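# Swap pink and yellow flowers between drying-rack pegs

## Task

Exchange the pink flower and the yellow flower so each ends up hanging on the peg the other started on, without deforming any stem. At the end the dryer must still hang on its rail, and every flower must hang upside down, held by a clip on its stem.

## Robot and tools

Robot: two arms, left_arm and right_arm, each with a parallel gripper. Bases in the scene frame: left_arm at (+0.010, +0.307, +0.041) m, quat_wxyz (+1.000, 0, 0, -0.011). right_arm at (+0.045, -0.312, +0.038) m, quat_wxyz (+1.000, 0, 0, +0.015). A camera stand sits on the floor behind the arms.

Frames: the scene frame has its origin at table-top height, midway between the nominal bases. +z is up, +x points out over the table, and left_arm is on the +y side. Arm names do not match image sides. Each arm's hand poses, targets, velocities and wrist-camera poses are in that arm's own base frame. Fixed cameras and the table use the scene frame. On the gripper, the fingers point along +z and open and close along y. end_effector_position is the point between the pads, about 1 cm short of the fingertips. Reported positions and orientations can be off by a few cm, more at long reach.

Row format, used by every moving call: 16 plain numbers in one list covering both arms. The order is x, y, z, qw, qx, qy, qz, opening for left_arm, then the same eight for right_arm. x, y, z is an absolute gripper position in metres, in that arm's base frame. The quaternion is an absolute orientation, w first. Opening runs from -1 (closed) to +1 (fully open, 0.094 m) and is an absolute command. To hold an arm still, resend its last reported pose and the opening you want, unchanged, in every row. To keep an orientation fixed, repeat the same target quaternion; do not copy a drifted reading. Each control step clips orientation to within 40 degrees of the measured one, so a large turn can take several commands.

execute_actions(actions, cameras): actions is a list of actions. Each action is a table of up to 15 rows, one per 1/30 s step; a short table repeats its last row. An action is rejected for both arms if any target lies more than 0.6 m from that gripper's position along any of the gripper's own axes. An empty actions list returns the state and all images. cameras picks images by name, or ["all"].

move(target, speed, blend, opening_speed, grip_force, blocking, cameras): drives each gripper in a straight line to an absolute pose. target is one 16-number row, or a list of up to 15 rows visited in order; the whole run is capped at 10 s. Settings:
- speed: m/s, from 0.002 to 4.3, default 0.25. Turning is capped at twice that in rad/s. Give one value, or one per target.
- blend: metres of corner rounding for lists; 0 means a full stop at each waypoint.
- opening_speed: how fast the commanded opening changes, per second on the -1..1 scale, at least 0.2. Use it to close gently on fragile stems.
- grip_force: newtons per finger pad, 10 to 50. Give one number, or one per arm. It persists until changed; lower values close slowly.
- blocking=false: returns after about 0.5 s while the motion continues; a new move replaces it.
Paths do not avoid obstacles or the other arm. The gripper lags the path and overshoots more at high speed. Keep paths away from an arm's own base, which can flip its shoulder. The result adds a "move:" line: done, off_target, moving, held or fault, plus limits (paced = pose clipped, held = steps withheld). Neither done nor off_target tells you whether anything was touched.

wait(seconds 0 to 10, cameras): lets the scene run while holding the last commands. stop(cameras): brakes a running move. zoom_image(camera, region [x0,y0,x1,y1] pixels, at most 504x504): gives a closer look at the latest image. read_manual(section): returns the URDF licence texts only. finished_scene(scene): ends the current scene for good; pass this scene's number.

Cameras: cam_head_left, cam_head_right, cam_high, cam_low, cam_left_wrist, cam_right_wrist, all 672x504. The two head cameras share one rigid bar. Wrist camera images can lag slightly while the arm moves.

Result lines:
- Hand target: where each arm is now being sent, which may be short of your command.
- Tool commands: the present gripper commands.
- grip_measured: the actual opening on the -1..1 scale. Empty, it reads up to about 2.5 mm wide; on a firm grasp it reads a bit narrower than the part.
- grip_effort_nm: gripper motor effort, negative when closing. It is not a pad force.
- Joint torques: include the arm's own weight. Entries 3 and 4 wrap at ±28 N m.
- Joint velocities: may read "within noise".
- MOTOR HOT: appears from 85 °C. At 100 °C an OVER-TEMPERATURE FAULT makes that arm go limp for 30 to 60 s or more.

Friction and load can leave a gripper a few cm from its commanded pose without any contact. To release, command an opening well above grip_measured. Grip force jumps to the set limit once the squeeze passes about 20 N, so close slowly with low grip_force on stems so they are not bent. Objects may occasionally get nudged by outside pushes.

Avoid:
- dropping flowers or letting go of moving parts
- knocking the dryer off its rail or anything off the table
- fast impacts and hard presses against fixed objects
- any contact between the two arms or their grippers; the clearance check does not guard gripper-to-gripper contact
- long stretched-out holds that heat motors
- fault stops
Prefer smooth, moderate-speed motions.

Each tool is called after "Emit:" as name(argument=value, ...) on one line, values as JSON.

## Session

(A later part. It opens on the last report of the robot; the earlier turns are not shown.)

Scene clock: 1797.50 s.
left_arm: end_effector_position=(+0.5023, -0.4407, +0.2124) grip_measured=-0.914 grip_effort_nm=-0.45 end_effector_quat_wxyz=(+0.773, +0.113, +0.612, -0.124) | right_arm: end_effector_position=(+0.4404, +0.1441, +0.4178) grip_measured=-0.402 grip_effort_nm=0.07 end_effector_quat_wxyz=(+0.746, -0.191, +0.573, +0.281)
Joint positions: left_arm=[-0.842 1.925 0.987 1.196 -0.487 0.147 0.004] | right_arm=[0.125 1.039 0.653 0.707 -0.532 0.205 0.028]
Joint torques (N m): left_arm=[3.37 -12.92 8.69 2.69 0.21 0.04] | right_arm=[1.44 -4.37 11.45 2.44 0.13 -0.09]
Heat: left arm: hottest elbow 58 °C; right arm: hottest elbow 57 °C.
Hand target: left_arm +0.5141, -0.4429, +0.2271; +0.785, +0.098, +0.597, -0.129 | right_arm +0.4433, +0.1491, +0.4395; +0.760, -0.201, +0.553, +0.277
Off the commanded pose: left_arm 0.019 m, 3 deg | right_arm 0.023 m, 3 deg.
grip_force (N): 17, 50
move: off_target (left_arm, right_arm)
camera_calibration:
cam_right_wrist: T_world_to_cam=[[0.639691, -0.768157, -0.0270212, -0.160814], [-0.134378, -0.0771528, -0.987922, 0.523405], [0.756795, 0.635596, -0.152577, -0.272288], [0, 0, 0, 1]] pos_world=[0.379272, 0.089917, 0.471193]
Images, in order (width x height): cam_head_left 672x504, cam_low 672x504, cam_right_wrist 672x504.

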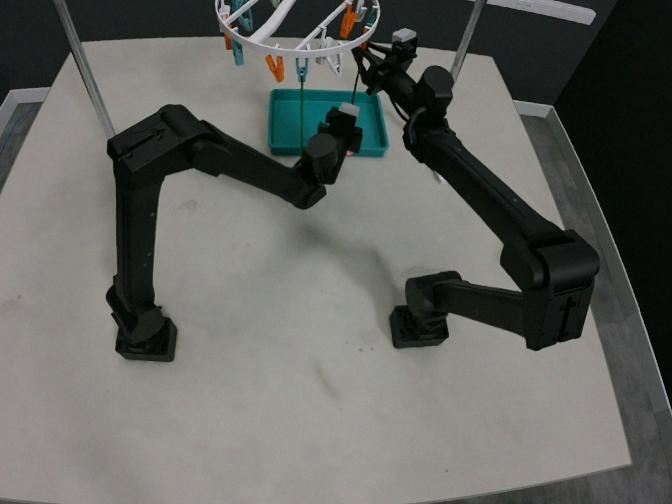

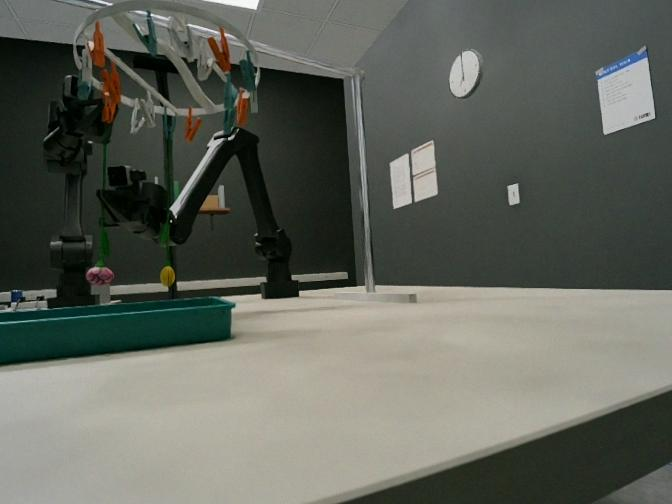

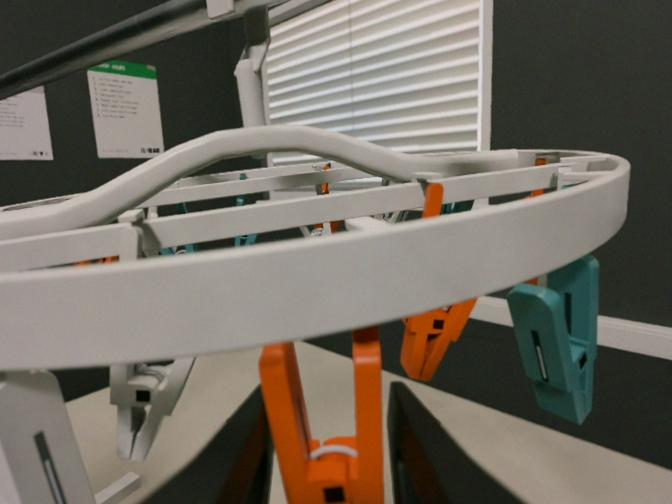

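Emit:
move(target=[0.5148,-0.4438,0.2250,0.7854,0.0984,0.5973,-0.1294,0.25,0.4443,0.1495,0.4320,0.7602,-0.2010,0.5523,0.2767,-0.4], speed=0.03, opening_speed=0.6, cameras=["cam_low", "cam_left_wrist"])

Emit:
zoom_image(camera="cam_low", region=[60, 100, 200, 300])

Scene clock: 1806.67 s.
left_arm: end_effector_position=(+0.5023, -0.4408, +0.2119) grip_measured=+0.247 grip_effort_nm=0.06 end_effector_quat_wxyz=(+0.773, +0.113, +0.612, -0.123) | right_arm: end_effector_position=(+0.4417, +0.1444, +0.4185) grip_measured=-0.401 grip_effort_nm=0.08 end_effector_quat_wxyz=(+0.751, -0.192, +0.567, +0.280)
Joint positions: left_arm=[-0.842 1.926 0.987 1.196 -0.487 0.147 0.059] | right_arm=[0.126 1.05 0.653 0.733 -0.532 0.205 0.028]
Joint torques (N m): left_arm=[3.37 -12.69 8.66 2.86 0.22 0.04] | right_arm=[1.2 -4.54 10.35 2.4 0.15 -0.1]
Heat: left arm: hottest elbow 59 °C; right arm: hottest elbow 57 °C.
Hand target: left_arm +0.5141, -0.4430, +0.2250; +0.785, +0.098, +0.597, -0.129 | right_arm +0.4438, +0.1494, +0.4318; +0.760, -0.201, +0.552, +0.277
Off the commanded pose: left_arm 0.018 m, 3 deg | right_arm 0.015 m, 2 deg.
grip_force (N): 17, 50
move: off_target (left_arm, right_arm)
camera_calibration:
cam_left_wrist: T_world_to_cam=[[-0.321206, -0.946328, -0.0359219, -0.248231], [-0.18306, 0.0992622, -0.978078, 0.380764], [0.929148, -0.307589, -0.205119, -0.466397], [0, 0, 0, 1]] pos_world=[0.423321, -0.416162, 0.267833]
Images, in order (width x height): cam_low 672x504, cam_left_wrist 672x504.

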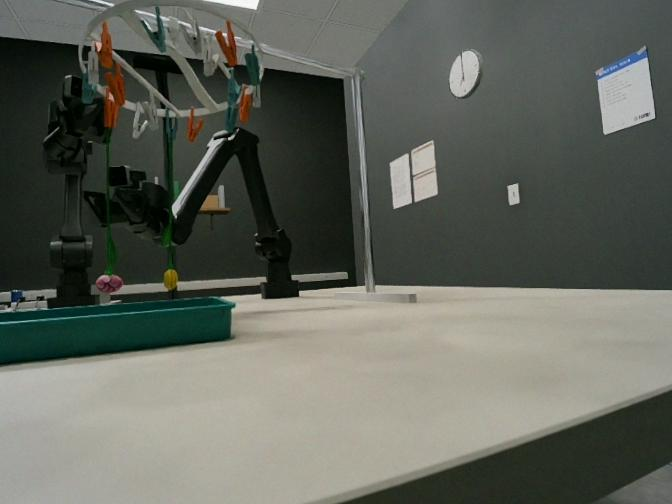

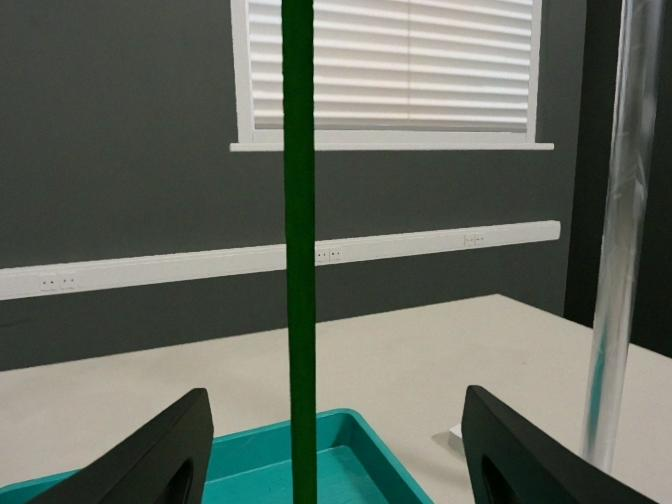

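Scaled by 2.520 from the camera's 672x504 image, which has a finer 960x720 frame.

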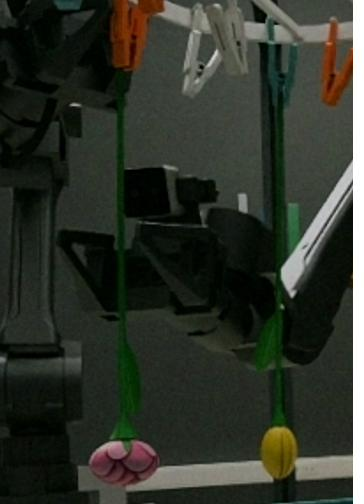

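Emit:
move(target=[[0.4360,-0.4170,0.2150,0.7854,0.0984,0.5973,-0.1294,0.25,0.4443,0.1495,0.4300,0.7602,-0.2010,0.5523,0.2767,-0.4],[0.4360,-0.4170,0.2150,0.7854,0.0984,0.5973,-0.1294,0.25,0.4443,0.1495,0.4270,0.7602,-0.2010,0.5523,0.2767,0.15],[0.4360,-0.4170,0.2150,0.7854,0.0984,0.5973,-0.1294,0.25,0.3760,0.0920,0.4230,0.7602,-0.2010,0.5523,0.2767,0.15]], speed=[0.07, 0.07, 0.08], opening_speed=0.6, cameras=["all"])

Scene clock: 1822.37 s.
left_arm: end_effector_position=(+0.4426, -0.4158, +0.1976) grip_measured=+0.248 grip_effort_nm=0.06 end_effector_quat_wxyz=(+0.776, +0.105, +0.610, -0.121) | right_arm: end_effector_position=(+0.3765, +0.0955, +0.4283) grip_measured=+0.149 grip_effort_nm=0.08 end_effector_quat_wxyz=(+0.765, -0.209, +0.545, +0.272)
Joint positions: left_arm=[-0.907 1.88 0.817 1.342 -0.564 0.167 0.059] | right_arm=[-0.045 0.842 0.533 0.742 -0.706 0.266 0.054]
Joint torques (N m): left_arm=[1.79 -14.1 4.68 2.74 0.02 0.16] | right_arm=[-0.38 -2.49 7.91 1.24 0.08 0.18]
Heat: left arm: hottest elbow 57 °C; right arm: hottest elbow 57 °C.
Hand target: left_arm +0.4361, -0.4170, +0.2147; +0.785, +0.098, +0.597, -0.130 | right_arm +0.3760, +0.0921, +0.4231; +0.760, -0.201, +0.552, +0.277
Off the commanded pose: left_arm 0.019 m, 2 deg | right_arm 0.006 m, 1 deg.
grip_force (N): 17, 50
move: off_target (left_arm)
camera_calibration:
cam_left_wrist: T_world_to_cam=[[-0.308166, -0.950964, -0.0264868, -0.253822], [-0.18013, 0.0856652, -0.979905, 0.346783], [0.934124, -0.297202, -0.197696, -0.405493], [0, 0, 0, 1]] pos_world=[0.363027, -0.391596, 0.252927]
cam_right_wrist: T_world_to_cam=[[0.646429, -0.762231, 0.033667, -0.18608], [-0.0574456, -0.0926241, -0.994043, 0.496519], [0.760808, 0.640644, -0.103662, -0.214438], [0, 0, 0, 1]] pos_world=[0.311957, 0.0415322, 0.477597]

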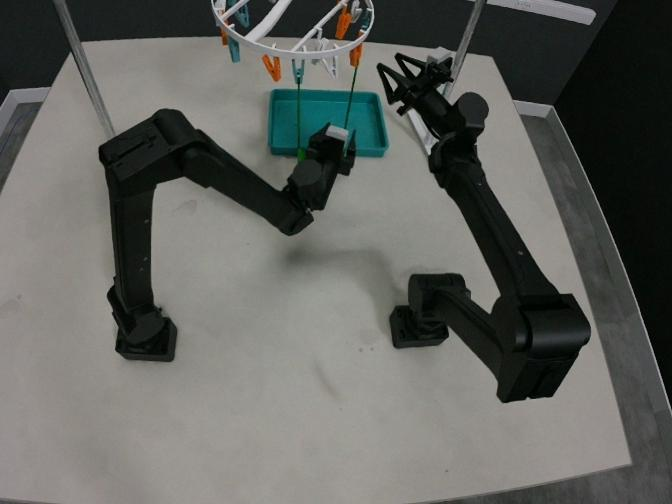

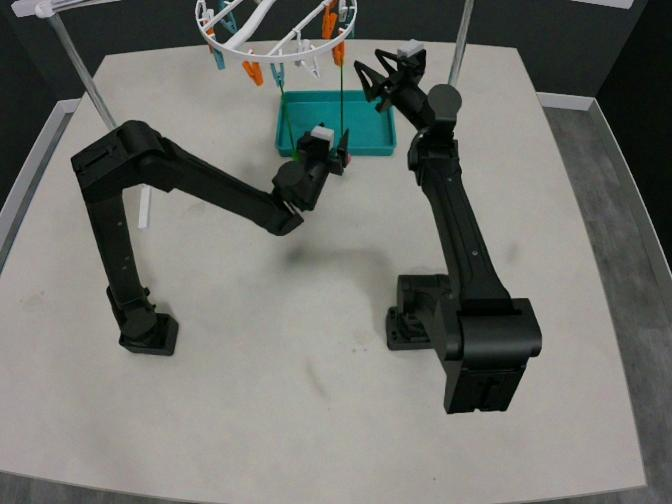

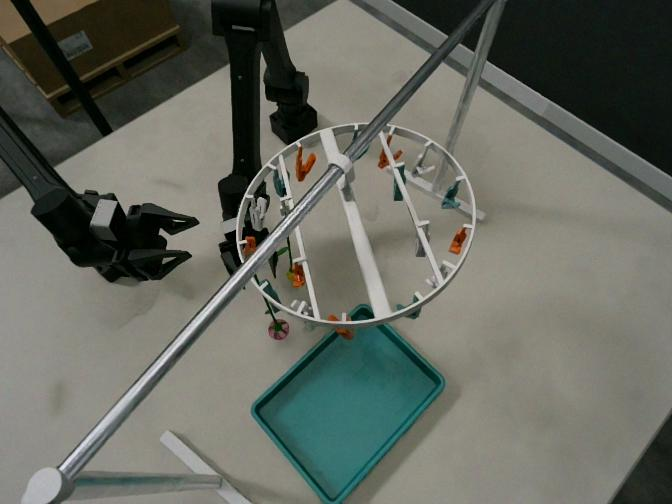

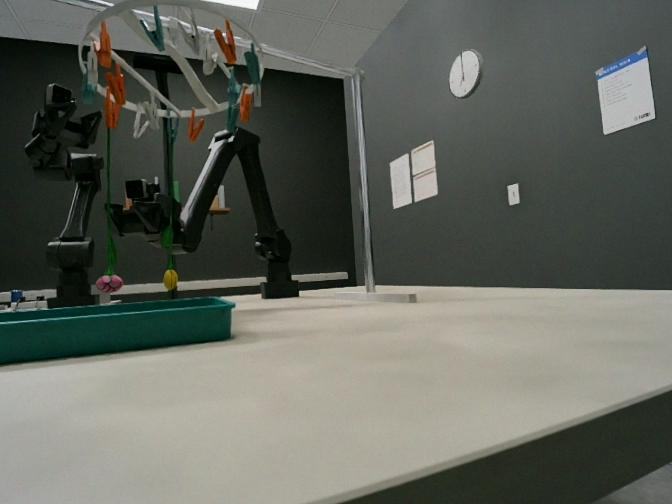

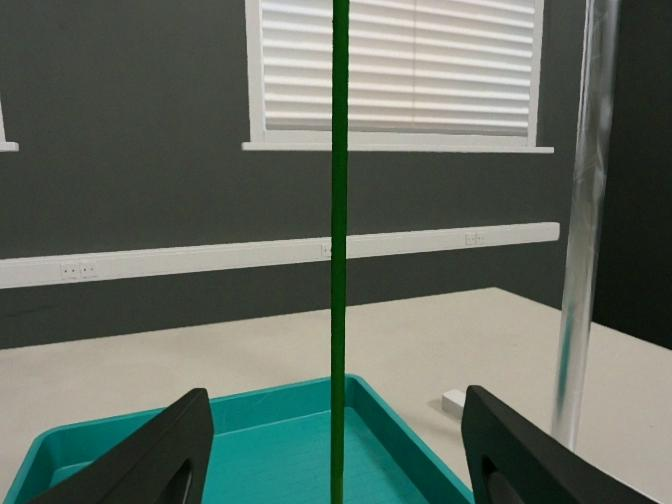

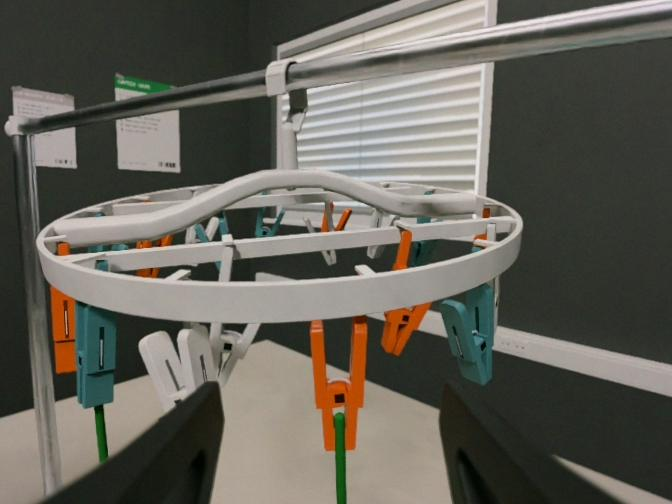

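Emit:
zoom_image(camera="cam_right_wrist", region=[280, 300, 400, 420])

Emit:
zoom_image(camera="cam_right_wrist", region=[300, 380, 380, 460])

Emit:
zoom_image(camera="cam_low", region=[95, 90, 135, 130])

Scaled by 4.200 from the camera's 672x504 image, which has a finer 960x720 frame.

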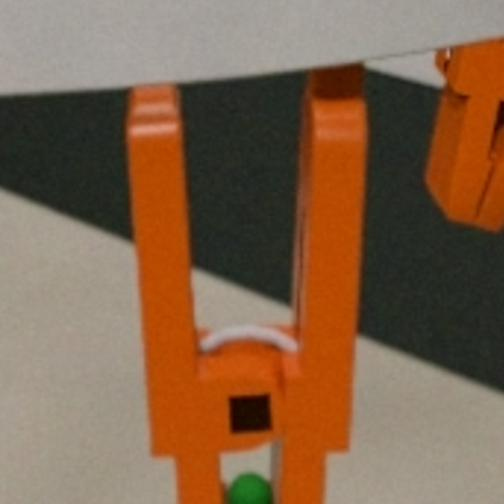

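Scaled by 6.300 from the camera's 672x504 image, which has a finer 960x720 frame.

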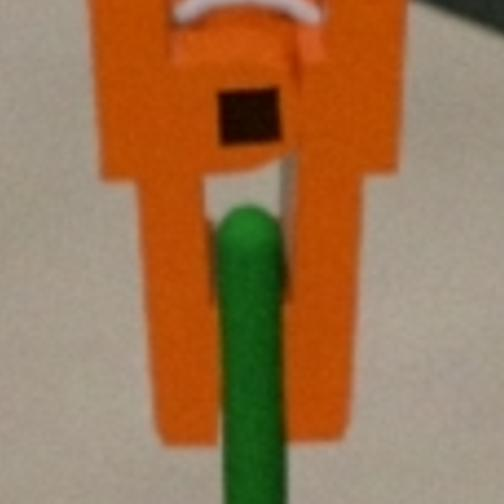

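Scaled by 12.600 from the camera's 672x504 image, which has a finer 960x720 frame.

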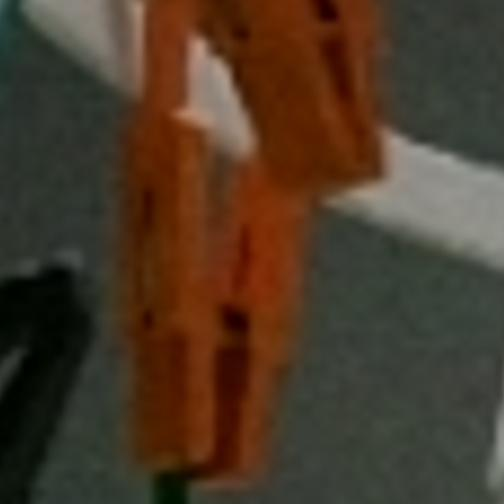

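Emit:
zoom_image(camera="cam_right_wrist", region=[30, 290, 190, 450])

Emit:
zoom_image(camera="cam_head_left", region=[200, 0, 380, 180])

Emit:
zoom_image(camera="cam_high", region=[190, 110, 490, 350])

Scaled by 3.150 from the camera's 672x504 image, which has a finer 960x720 frame.

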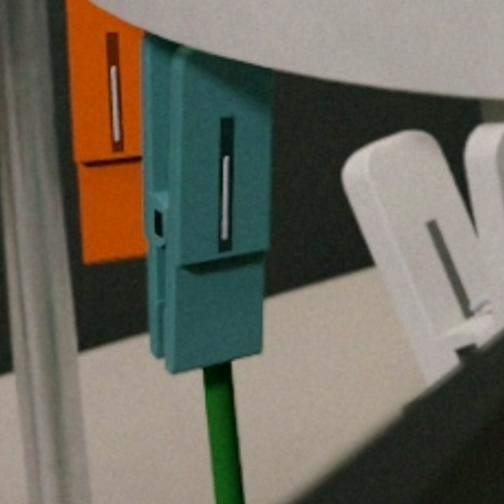

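Scaled by 2.800 from the camera's 672x504 image, which has a finer 960x720 frame.

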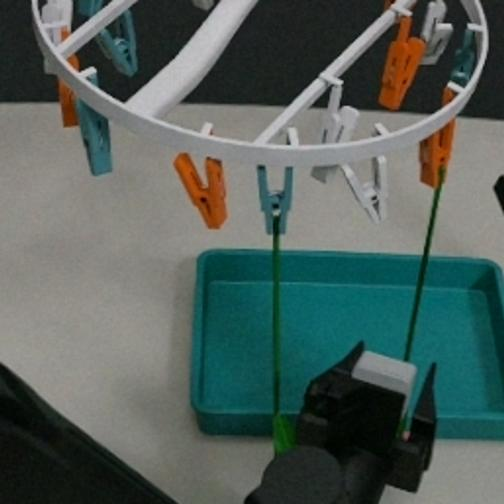

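Scaled by 1.680 from the camera's 672x504 image, which has a finer 960x720 frame.

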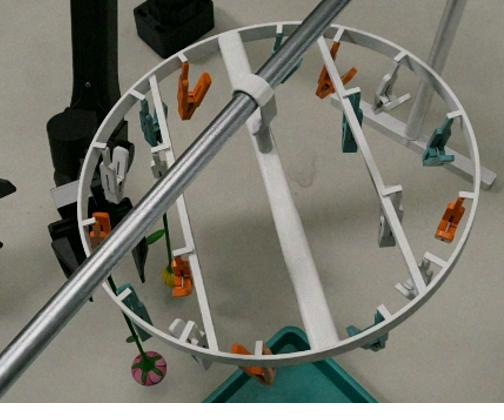

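Emit:
move(target=[[0.4280,-0.4500,0.2100,0.7854,0.0984,0.5973,-0.1294,0.1,0.3760,0.0920,0.4230,0.7602,-0.2010,0.5523,0.2767,0.15],[0.3145,-0.4110,0.2100,0.7854,0.0984,0.5973,-0.1294,0.1,0.3760,0.0920,0.4230,0.7602,-0.2010,0.5523,0.2767,0.15],[0.3050,-0.3750,0.3700,0.7540,0.0286,0.6555,-0.0329,0.1,0.3760,0.0920,0.4230,0.7602,-0.2010,0.5523,0.2767,0.15]], speed=[0.08, 0.12, 0.12], blend=[0.01, 0.02, 0], grip_force=[50, 50], cameras=["all"])

Scene clock: 1915.07 s.
left_arm: end_effector_position=(+0.3065, -0.3648, +0.3411) grip_measured=+0.102 grip_effort_nm=-0.12 end_effector_quat_wxyz=(+0.747, +0.048, +0.663, -0.009) | right_arm: end_effector_position=(+0.3765, +0.0955, +0.4283) grip_measured=+0.149 grip_effort_nm=0.07 end_effector_quat_wxyz=(+0.765, -0.209, +0.545, +0.272)
Joint positions: left_arm=[-1.203 1.299 0.711 0.85 -1.105 0.296 0.052] | right_arm=[-0.045 0.842 0.533 0.742 -0.706 0.266 0.054]
Joint torques (N m): left_arm=[1.73 -8.29 11.1 1.16 0.07 -0.06] | right_arm=[-0.32 -2.37 7.91 1.26 0.09 0.19]
Heat: left arm: hottest elbow 48 °C; right arm: hottest elbow 55 °C.
Hand target: left_arm +0.3043, -0.3736, +0.3698; +0.754, +0.029, +0.655, -0.033 | right_arm +0.3760, +0.0921, +0.4231; +0.760, -0.201, +0.552, +0.277
Off the commanded pose: left_arm 0.031 m, 4 deg | right_arm 0.006 m, 1 deg.
move: off_target (left_arm)
camera_calibration:
cam_left_wrist: T_world_to_cam=[[-0.0705585, -0.994814, -0.0732536, -0.316416], [-0.305838, 0.0914747, -0.947679, 0.488179], [0.949465, -0.0444631, -0.310706, -0.108948], [0, 0, 0, 1]] pos_world=[0.23042, -0.364276, 0.405608]
cam_right_wrist: T_world_to_cam=[[0.646511, -0.762181, 0.0332296, -0.185899], [-0.0577137, -0.092294, -0.994058, 0.496596], [0.760718, 0.640752, -0.103657, -0.214417], [0, 0, 0, 1]] pos_world=[0.311957, 0.0415322, 0.477597]

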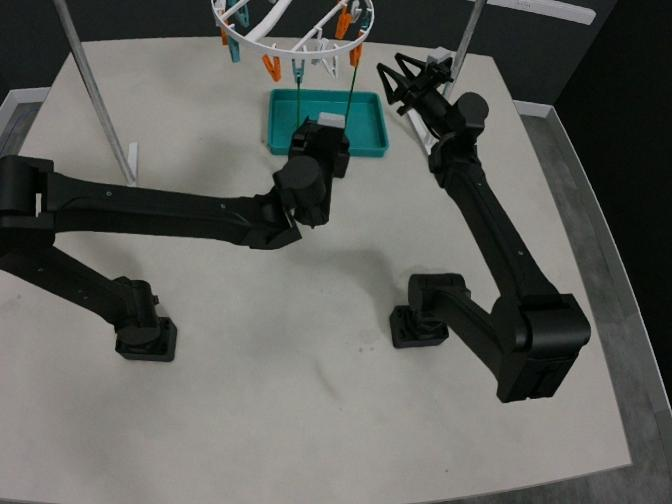

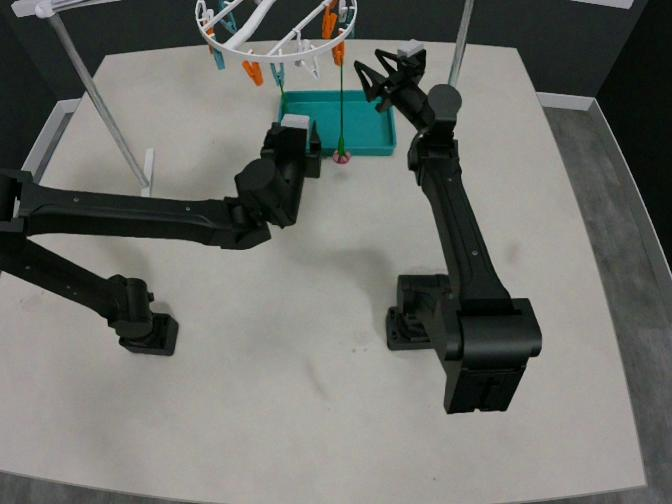

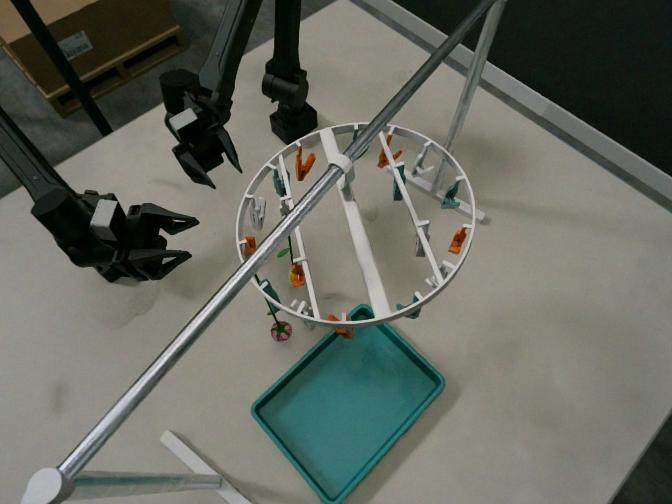

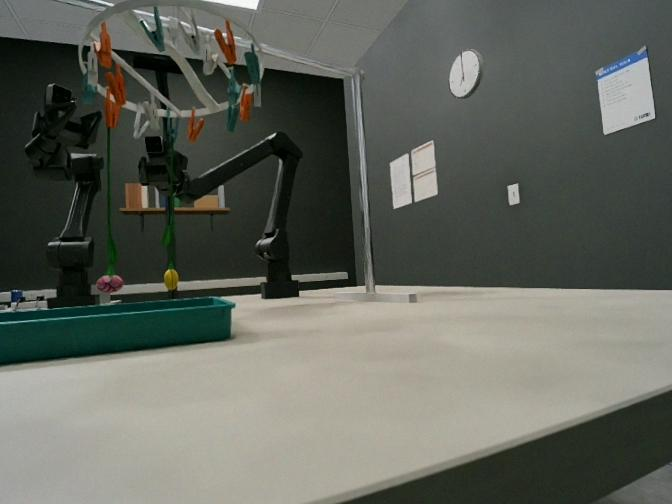

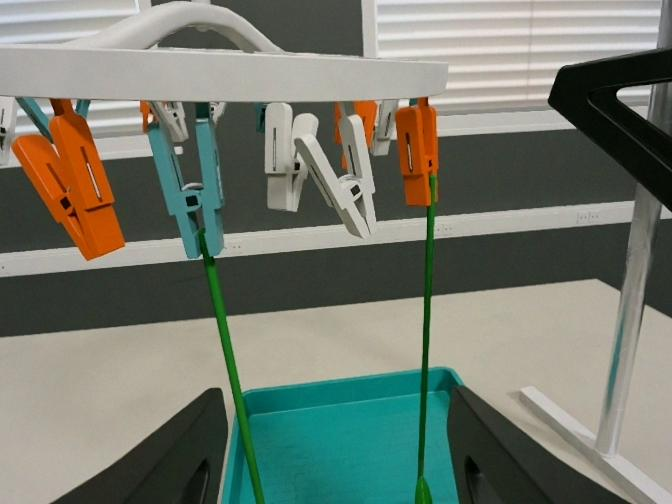

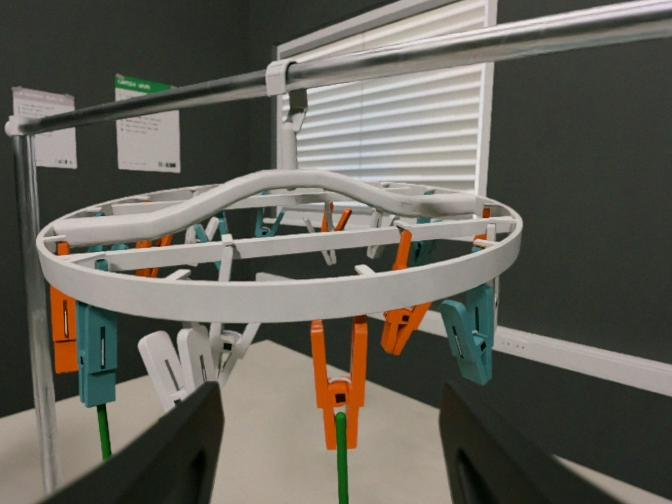

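Emit:
zoom_image(camera="cam_left_wrist", region=[130, 90, 290, 270])

Emit:
zoom_image(camera="cam_left_wrist", region=[170, 200, 250, 280])

Scaled by 2.800 from the camera's 672x504 image, which has a finer 960x720 frame.

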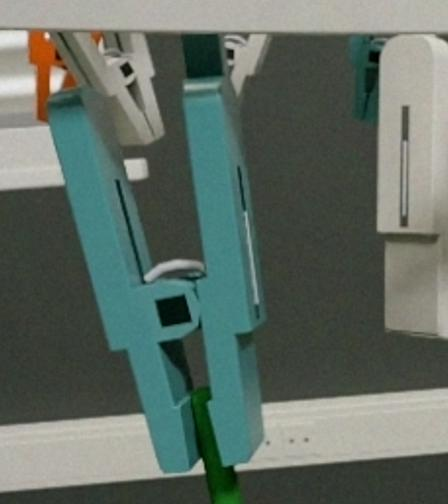

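Scaled by 6.300 from the camera's 672x504 image, which has a finer 960x720 frame.

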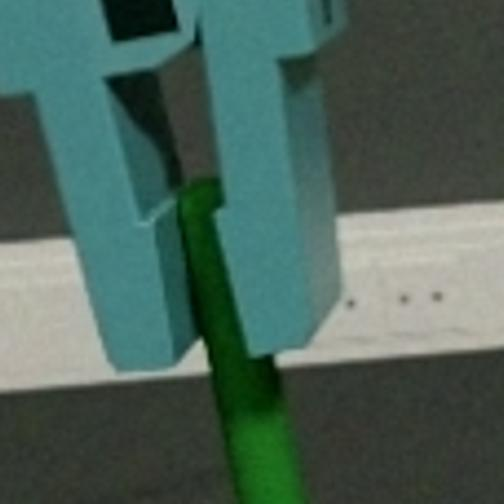

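Emit:
move(target=[0.3200,-0.3120,0.3850,0.7547,0.0,0.6561,0.0,0.1,0.3760,0.0920,0.4230,0.7602,-0.2010,0.5523,0.2767,0.15], speed=0.1, cameras=["cam_left_wrist"])

Emit:
zoom_image(camera="cam_left_wrist", region=[230, 80, 430, 280])

Scene clock: 1938.77 s.
left_arm: end_effector_position=(+0.3179, -0.3177, +0.3808) grip_measured=+0.102 grip_effort_nm=-0.12 end_effector_quat_wxyz=(+0.754, +0.007, +0.657, +0.001) | right_arm: end_effector_position=(+0.3765, +0.0955, +0.4283) grip_measured=+0.149 grip_effort_nm=0.08 end_effector_quat_wxyz=(+0.765, -0.209, +0.545, +0.272)
Joint positions: left_arm=[-1.138 1.168 0.703 0.779 -1.109 0.296 0.052] | right_arm=[-0.045 0.842 0.533 0.742 -0.706 0.266 0.054]
Joint torques (N m): left_arm=[3.31 -7.06 7.86 1.16 0.25 -0.07] | right_arm=[-0.21 -2.32 7.88 1.25 0.09 0.18]
Heat: left arm: hottest elbow 53 °C; right arm: hottest elbow 55 °C.
Hand target: left_arm +0.3199, -0.3120, +0.3850; +0.755, +0.000, +0.656, +0.000 | right_arm +0.3760, +0.0921, +0.4231; +0.760, -0.201, +0.552, +0.277
Off the commanded pose: left_arm 0.007 m, 1 deg | right_arm 0.006 m, 1 deg.
move: done
camera_calibration:
cam_left_wrist: T_world_to_cam=[[-0.000625048, -0.999669, -0.0257162, -0.307753], [-0.292051, 0.0247776, -0.956082, 0.502594], [0.956402, 0.00691286, -0.29197, -0.0982779], [0, 0, 0, 1]] pos_world=[0.240584, -0.319424, 0.443913]
Images, in order (width x height): cam_left_wrist 672x504.

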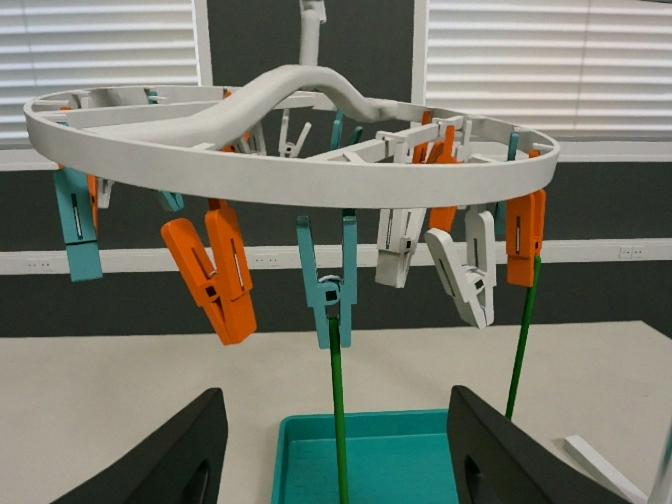

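Scaled by 2.520 from the camera's 672x504 image, which has a finer 960x720 frame.

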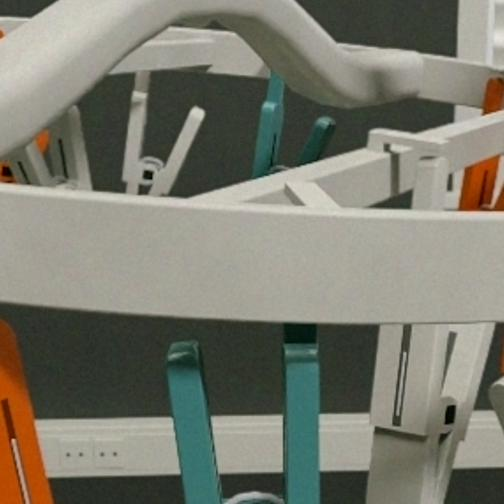

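Emit:
zoom_image(camera="cam_left_wrist", region=[290, 290, 390, 390])

Emit:
zoom_image(camera="cam_left_wrist", region=[280, 200, 380, 300])

Scaled by 5.040 from the camera's 672x504 image, which has a finer 960x720 frame.

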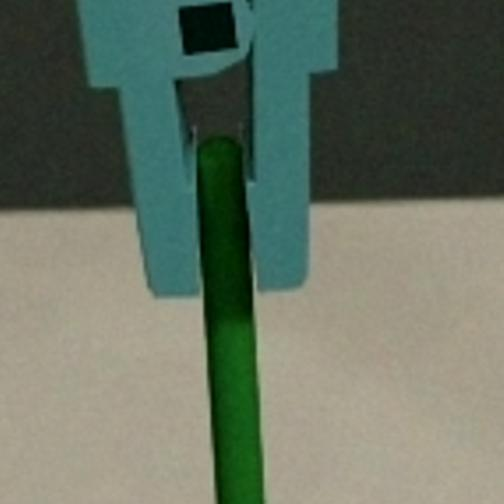

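Scaled by 5.040 from the camera's 672x504 image, which has a finer 960x720 frame.

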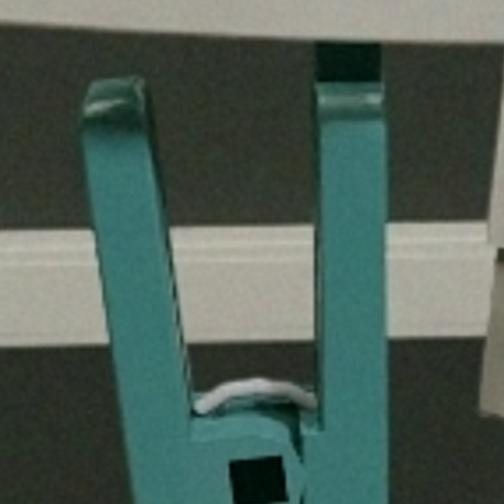

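Emit:
move(target=[0.4020,-0.3090,0.4000,0.7547,0.0,0.6561,0.0,0.15,0.3760,0.0920,0.4230,0.7602,-0.2010,0.5523,0.2767,0.15], speed=0.08, cameras=["cam_left_wrist"])

Emit:
zoom_image(camera="cam_left_wrist", region=[250, 300, 430, 480])

Scene clock: 1957.80 s.
left_arm: end_effector_position=(+0.3910, -0.3022, +0.3760) grip_measured=+0.148 grip_effort_nm=0.06 end_effector_quat_wxyz=(+0.747, +0.017, +0.664, +0.011) | right_arm: end_effector_position=(+0.3765, +0.0955, +0.4283) grip_measured=+0.149 grip_effort_nm=0.07 end_effector_quat_wxyz=(+0.765, -0.209, +0.545, +0.272)
Joint positions: left_arm=[-0.941 1.22 0.764 0.651 -0.921 0.196 0.054] | right_arm=[-0.045 0.842 0.533 0.742 -0.706 0.266 0.054]
Joint torques (N m): left_arm=[3.31 -6.01 12.23 1.37 0.25 -0.04] | right_arm=[-0.21 -2.37 7.9 1.26 0.09 0.18]
Heat: left arm: hottest elbow 55 °C; right arm: hottest elbow 54 °C.
Hand target: left_arm +0.4006, -0.3077, +0.3998; +0.755, +0.000, +0.656, +0.000 | right_arm +0.3760, +0.0921, +0.4231; +0.760, -0.201, +0.552, +0.277
Off the commanded pose: left_arm 0.027 m, 3 deg | right_arm 0.006 m, 1 deg.
move: off_target (left_arm)
camera_calibration:
cam_left_wrist: T_world_to_cam=[[0.000787007, -0.998608, -0.0527372, -0.282411], [-0.311106, 0.0498756, -0.949066, 0.531333], [0.950375, 0.0171538, -0.310634, -0.157261], [0, 0, 0, 1]] pos_world=[0.314981, -0.305821, 0.440526]
Images, in order (width x height): cam_left_wrist 672x504.

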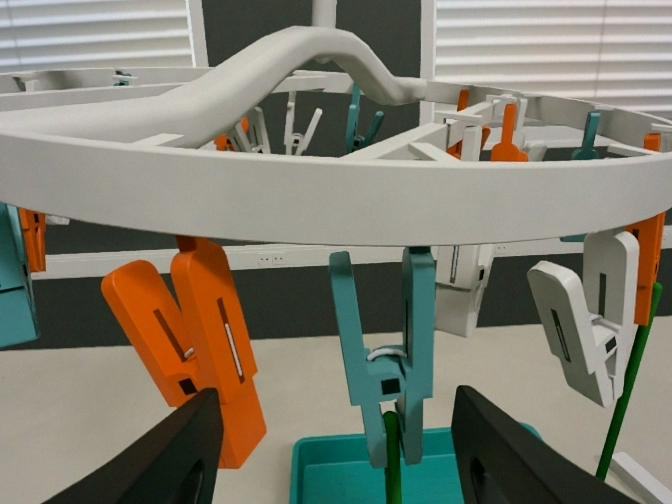

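Scaled by 2.800 from the camera's 672x504 image, which has a finer 960x720 frame.

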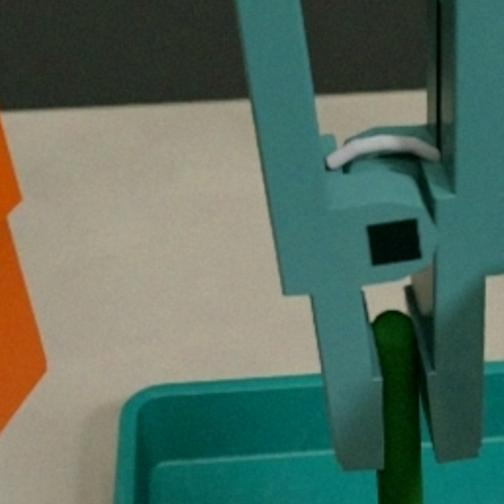

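Emit:
move(target=[0.4240,-0.3170,0.4180,0.7547,0.0,0.6561,0.0,0.15,0.3760,0.0920,0.4230,0.7602,-0.2010,0.5523,0.2767,0.15], speed=0.05, cameras=["cam_left_wrist", "cam_low"])

Emit:
zoom_image(camera="cam_left_wrist", region=[240, 304, 440, 504])

Scene clock: 1966.10 s.
left_arm: end_effector_position=(+0.4123, -0.3117, +0.3933) grip_measured=+0.148 grip_effort_nm=0.06 end_effector_quat_wxyz=(+0.747, +0.017, +0.665, +0.010) | right_arm: end_effector_position=(+0.3765, +0.0955, +0.4283) grip_measured=+0.149 grip_effort_nm=0.08 end_effector_quat_wxyz=(+0.765, -0.209, +0.545, +0.272)
Joint positions: left_arm=[-0.911 1.253 0.844 0.595 -0.89 0.185 0.054] | right_arm=[-0.045 0.842 0.533 0.742 -0.706 0.266 0.054]
Joint torques (N m): left_arm=[3.37 -7.06 12.48 1.43 0.24 -0.06] | right_arm=[-0.15 -2.49 7.88 1.25 0.09 0.18]
Heat: left arm: hottest elbow 58 °C; right arm: hottest elbow 54 °C.
Hand target: left_arm +0.4225, -0.3158, +0.4177; +0.755, +0.000, +0.656, +0.000 | right_arm +0.3760, +0.0921, +0.4231; +0.760, -0.201, +0.552, +0.277
Off the commanded pose: left_arm 0.028 m, 3 deg | right_arm 0.006 m, 1 deg.
move: off_target (left_arm)
camera_calibration:
cam_left_wrist: T_world_to_cam=[[-0.000861275, -0.99864, -0.0521273, -0.290529], [-0.312136, 0.0497913, -0.948732, 0.555137], [0.950037, 0.0154537, -0.311754, -0.171941], [0, 0, 0, 1]] pos_world=[0.336379, -0.315118, 0.457929]
Images, in order (width x height): cam_low 672x504, cam_left_wrist 672x504.

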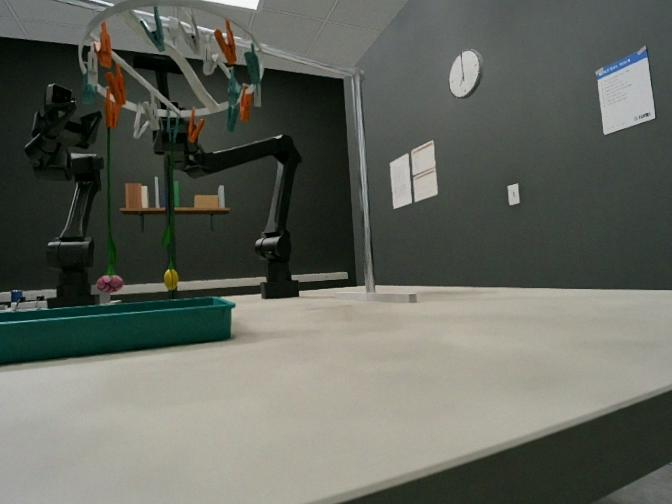

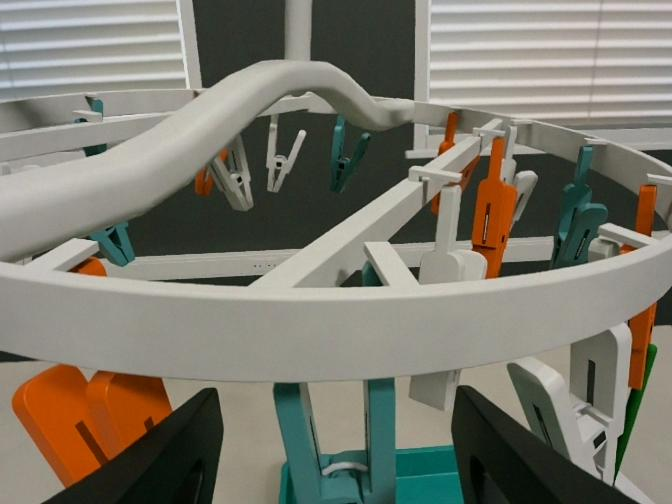

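Scaled by 2.520 from the camera's 672x504 image, which has a finer 960x720 frame.

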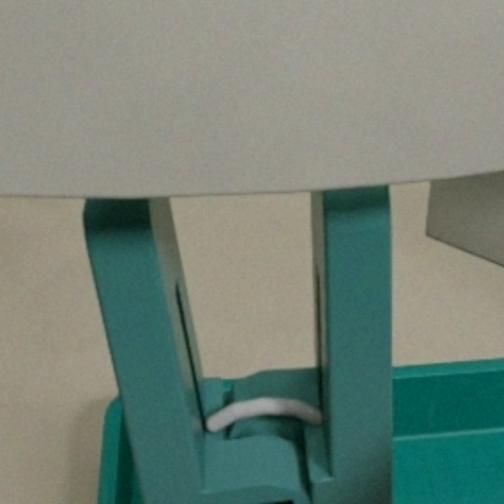

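Emit:
move(target=[[0.4240,-0.3170,0.4120,0.7547,0.0,0.6561,0.0,0.15,0.3600,0.1000,0.3000,0.7602,-0.2010,0.5523,0.2767,0.25],[0.4240,-0.3170,0.4120,0.7547,0.0,0.6561,0.0,0.15,0.3250,0.1950,0.2350,0.6943,-0.2717,0.5826,0.3237,0.25]], speed=0.12, blend=[0.03, 0], cameras=["cam_right_wrist", "cam_low", "cam_head_right"])

Scene clock: 1981.23 s.
left_arm: end_effector_position=(+0.4135, -0.3132, +0.3898) grip_measured=+0.148 grip_effort_nm=0.06 end_effector_quat_wxyz=(+0.745, +0.019, +0.666, +0.012) | right_arm: end_effector_position=(+0.3278, +0.1921, +0.2404) grip_measured=+0.249 grip_effort_nm=0.08 end_effector_quat_wxyz=(+0.697, -0.266, +0.581, +0.326)
Joint positions: left_arm=[-0.911 1.26 0.844 0.595 -0.89 0.184 0.054] | right_arm=[0.28 1.161 0.204 1.176 -0.575 0.13 0.059]
Joint torques (N m): left_arm=[3.37 -6.77 11.74 2.09 0.24 -0.07] | right_arm=[1.49 -1.79 5.24 2.06 0.16 -0.11]
Heat: left arm: hottest elbow 59 °C; right arm: hottest elbow 53 °C.
Hand target: left_arm +0.4228, -0.3161, +0.4116; +0.755, +0.000, +0.656, +0.000 | right_arm +0.3250, +0.1949, +0.2351; +0.694, -0.272, +0.583, +0.324
Off the commanded pose: left_arm 0.025 m, 3 deg | right_arm 0.007 m, 1 deg.
move: off_target (left_arm)
camera_calibration:
cam_right_wrist: T_world_to_cam=[[0.765433, -0.643515, 0.00071575, -0.128545], [-0.155388, -0.185906, -0.970203, 0.360234], [0.624473, 0.742514, -0.242293, -0.200289], [0, 0, 0, 1]] pos_world=[0.279444, 0.132966, 0.301064]
Images, in order (width x height): cam_head_right 672x504, cam_low 672x504, cam_right_wrist 672x504.

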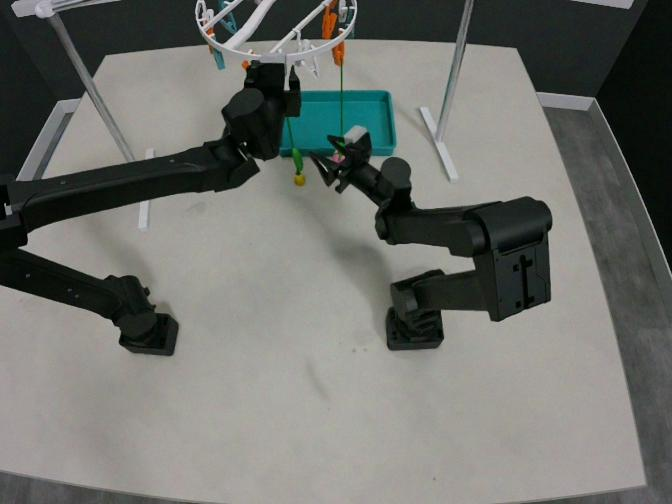

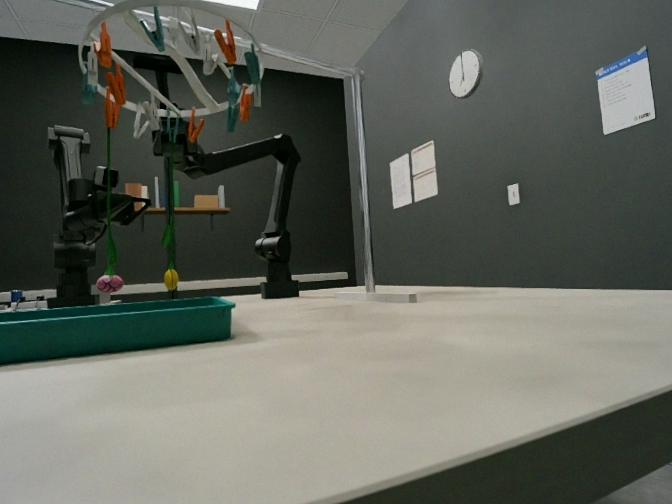

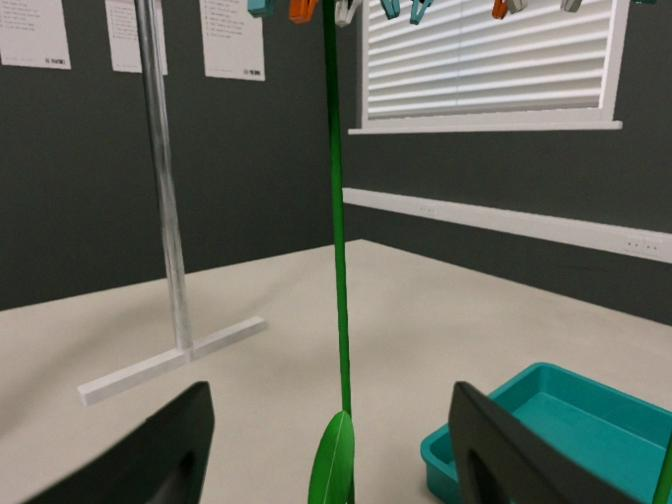

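Emit:
zoom_image(camera="cam_right_wrist", region=[310, 260, 380, 330])

Emit:
zoom_image(camera="cam_right_wrist", region=[300, 0, 370, 70])

Scaled by 7.200 from the camera's 672x504 image, which has a finer 960x720 frame.

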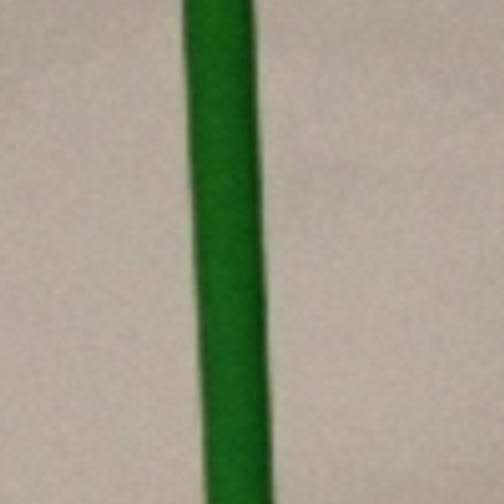

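Scaled by 7.200 from the camera's 672x504 image, which has a finer 960x720 frame.

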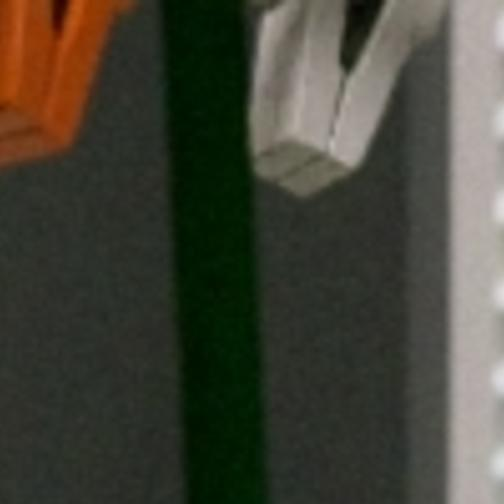

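Emit:
move(target=[0.4240,-0.3170,0.4120,0.7547,0.0,0.6561,0.0,0.15,0.3740,0.2390,0.2550,0.6943,-0.2717,0.5826,0.3237,0.25], speed=0.08, cameras=["cam_right_wrist"])

Emit:
zoom_image(camera="cam_right_wrist", region=[290, 260, 390, 360])

Scene clock: 1995.53 s.
left_arm: end_effector_position=(+0.4135, -0.3132, +0.3898) grip_measured=+0.148 grip_effort_nm=0.06 end_effector_quat_wxyz=(+0.745, +0.019, +0.666, +0.012) | right_arm: end_effector_position=(+0.3632, +0.2302, +0.2424) grip_measured=+0.249 grip_effort_nm=0.07 end_effector_quat_wxyz=(+0.686, -0.264, +0.594, +0.327)
Joint positions: left_arm=[-0.911 1.26 0.844 0.595 -0.89 0.184 0.054] | right_arm=[0.379 1.267 0.323 1.118 -0.478 0.107 0.059]
Joint torques (N m): left_arm=[3.43 -6.71 11.73 2.07 0.24 -0.07] | right_arm=[1.44 -4.31 9.03 1.55 0.16 -0.13]
Heat: left arm: hottest elbow 60 °C; right arm: hottest elbow 51 °C.
Hand target: left_arm +0.4228, -0.3161, +0.4116; +0.755, +0.000, +0.656, +0.000 | right_arm +0.3731, +0.2386, +0.2552; +0.694, -0.272, +0.582, +0.324
Off the commanded pose: left_arm 0.025 m, 3 deg | right_arm 0.019 m, 2 deg.
move: off_target (left_arm, right_arm)
camera_calibration:
cam_right_wrist: T_world_to_cam=[[0.765146, -0.643644, -0.016534, -0.126821], [-0.186136, -0.196544, -0.962665, 0.38643], [0.616364, 0.739657, -0.27019, -0.239766], [0, 0, 0, 1]] pos_world=[0.316748, 0.171668, 0.305124]
Images, in order (width x height): cam_right_wrist 672x504.

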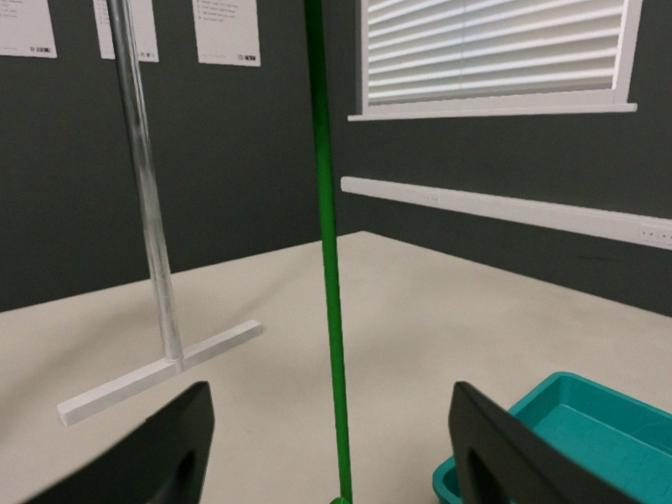

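Scaled by 5.040 from the camera's 672x504 image, which has a finer 960x720 frame.

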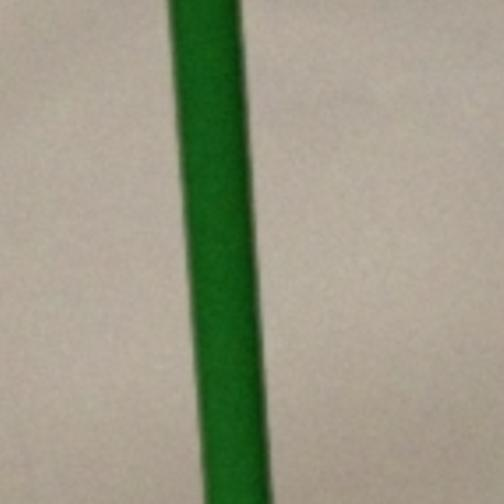

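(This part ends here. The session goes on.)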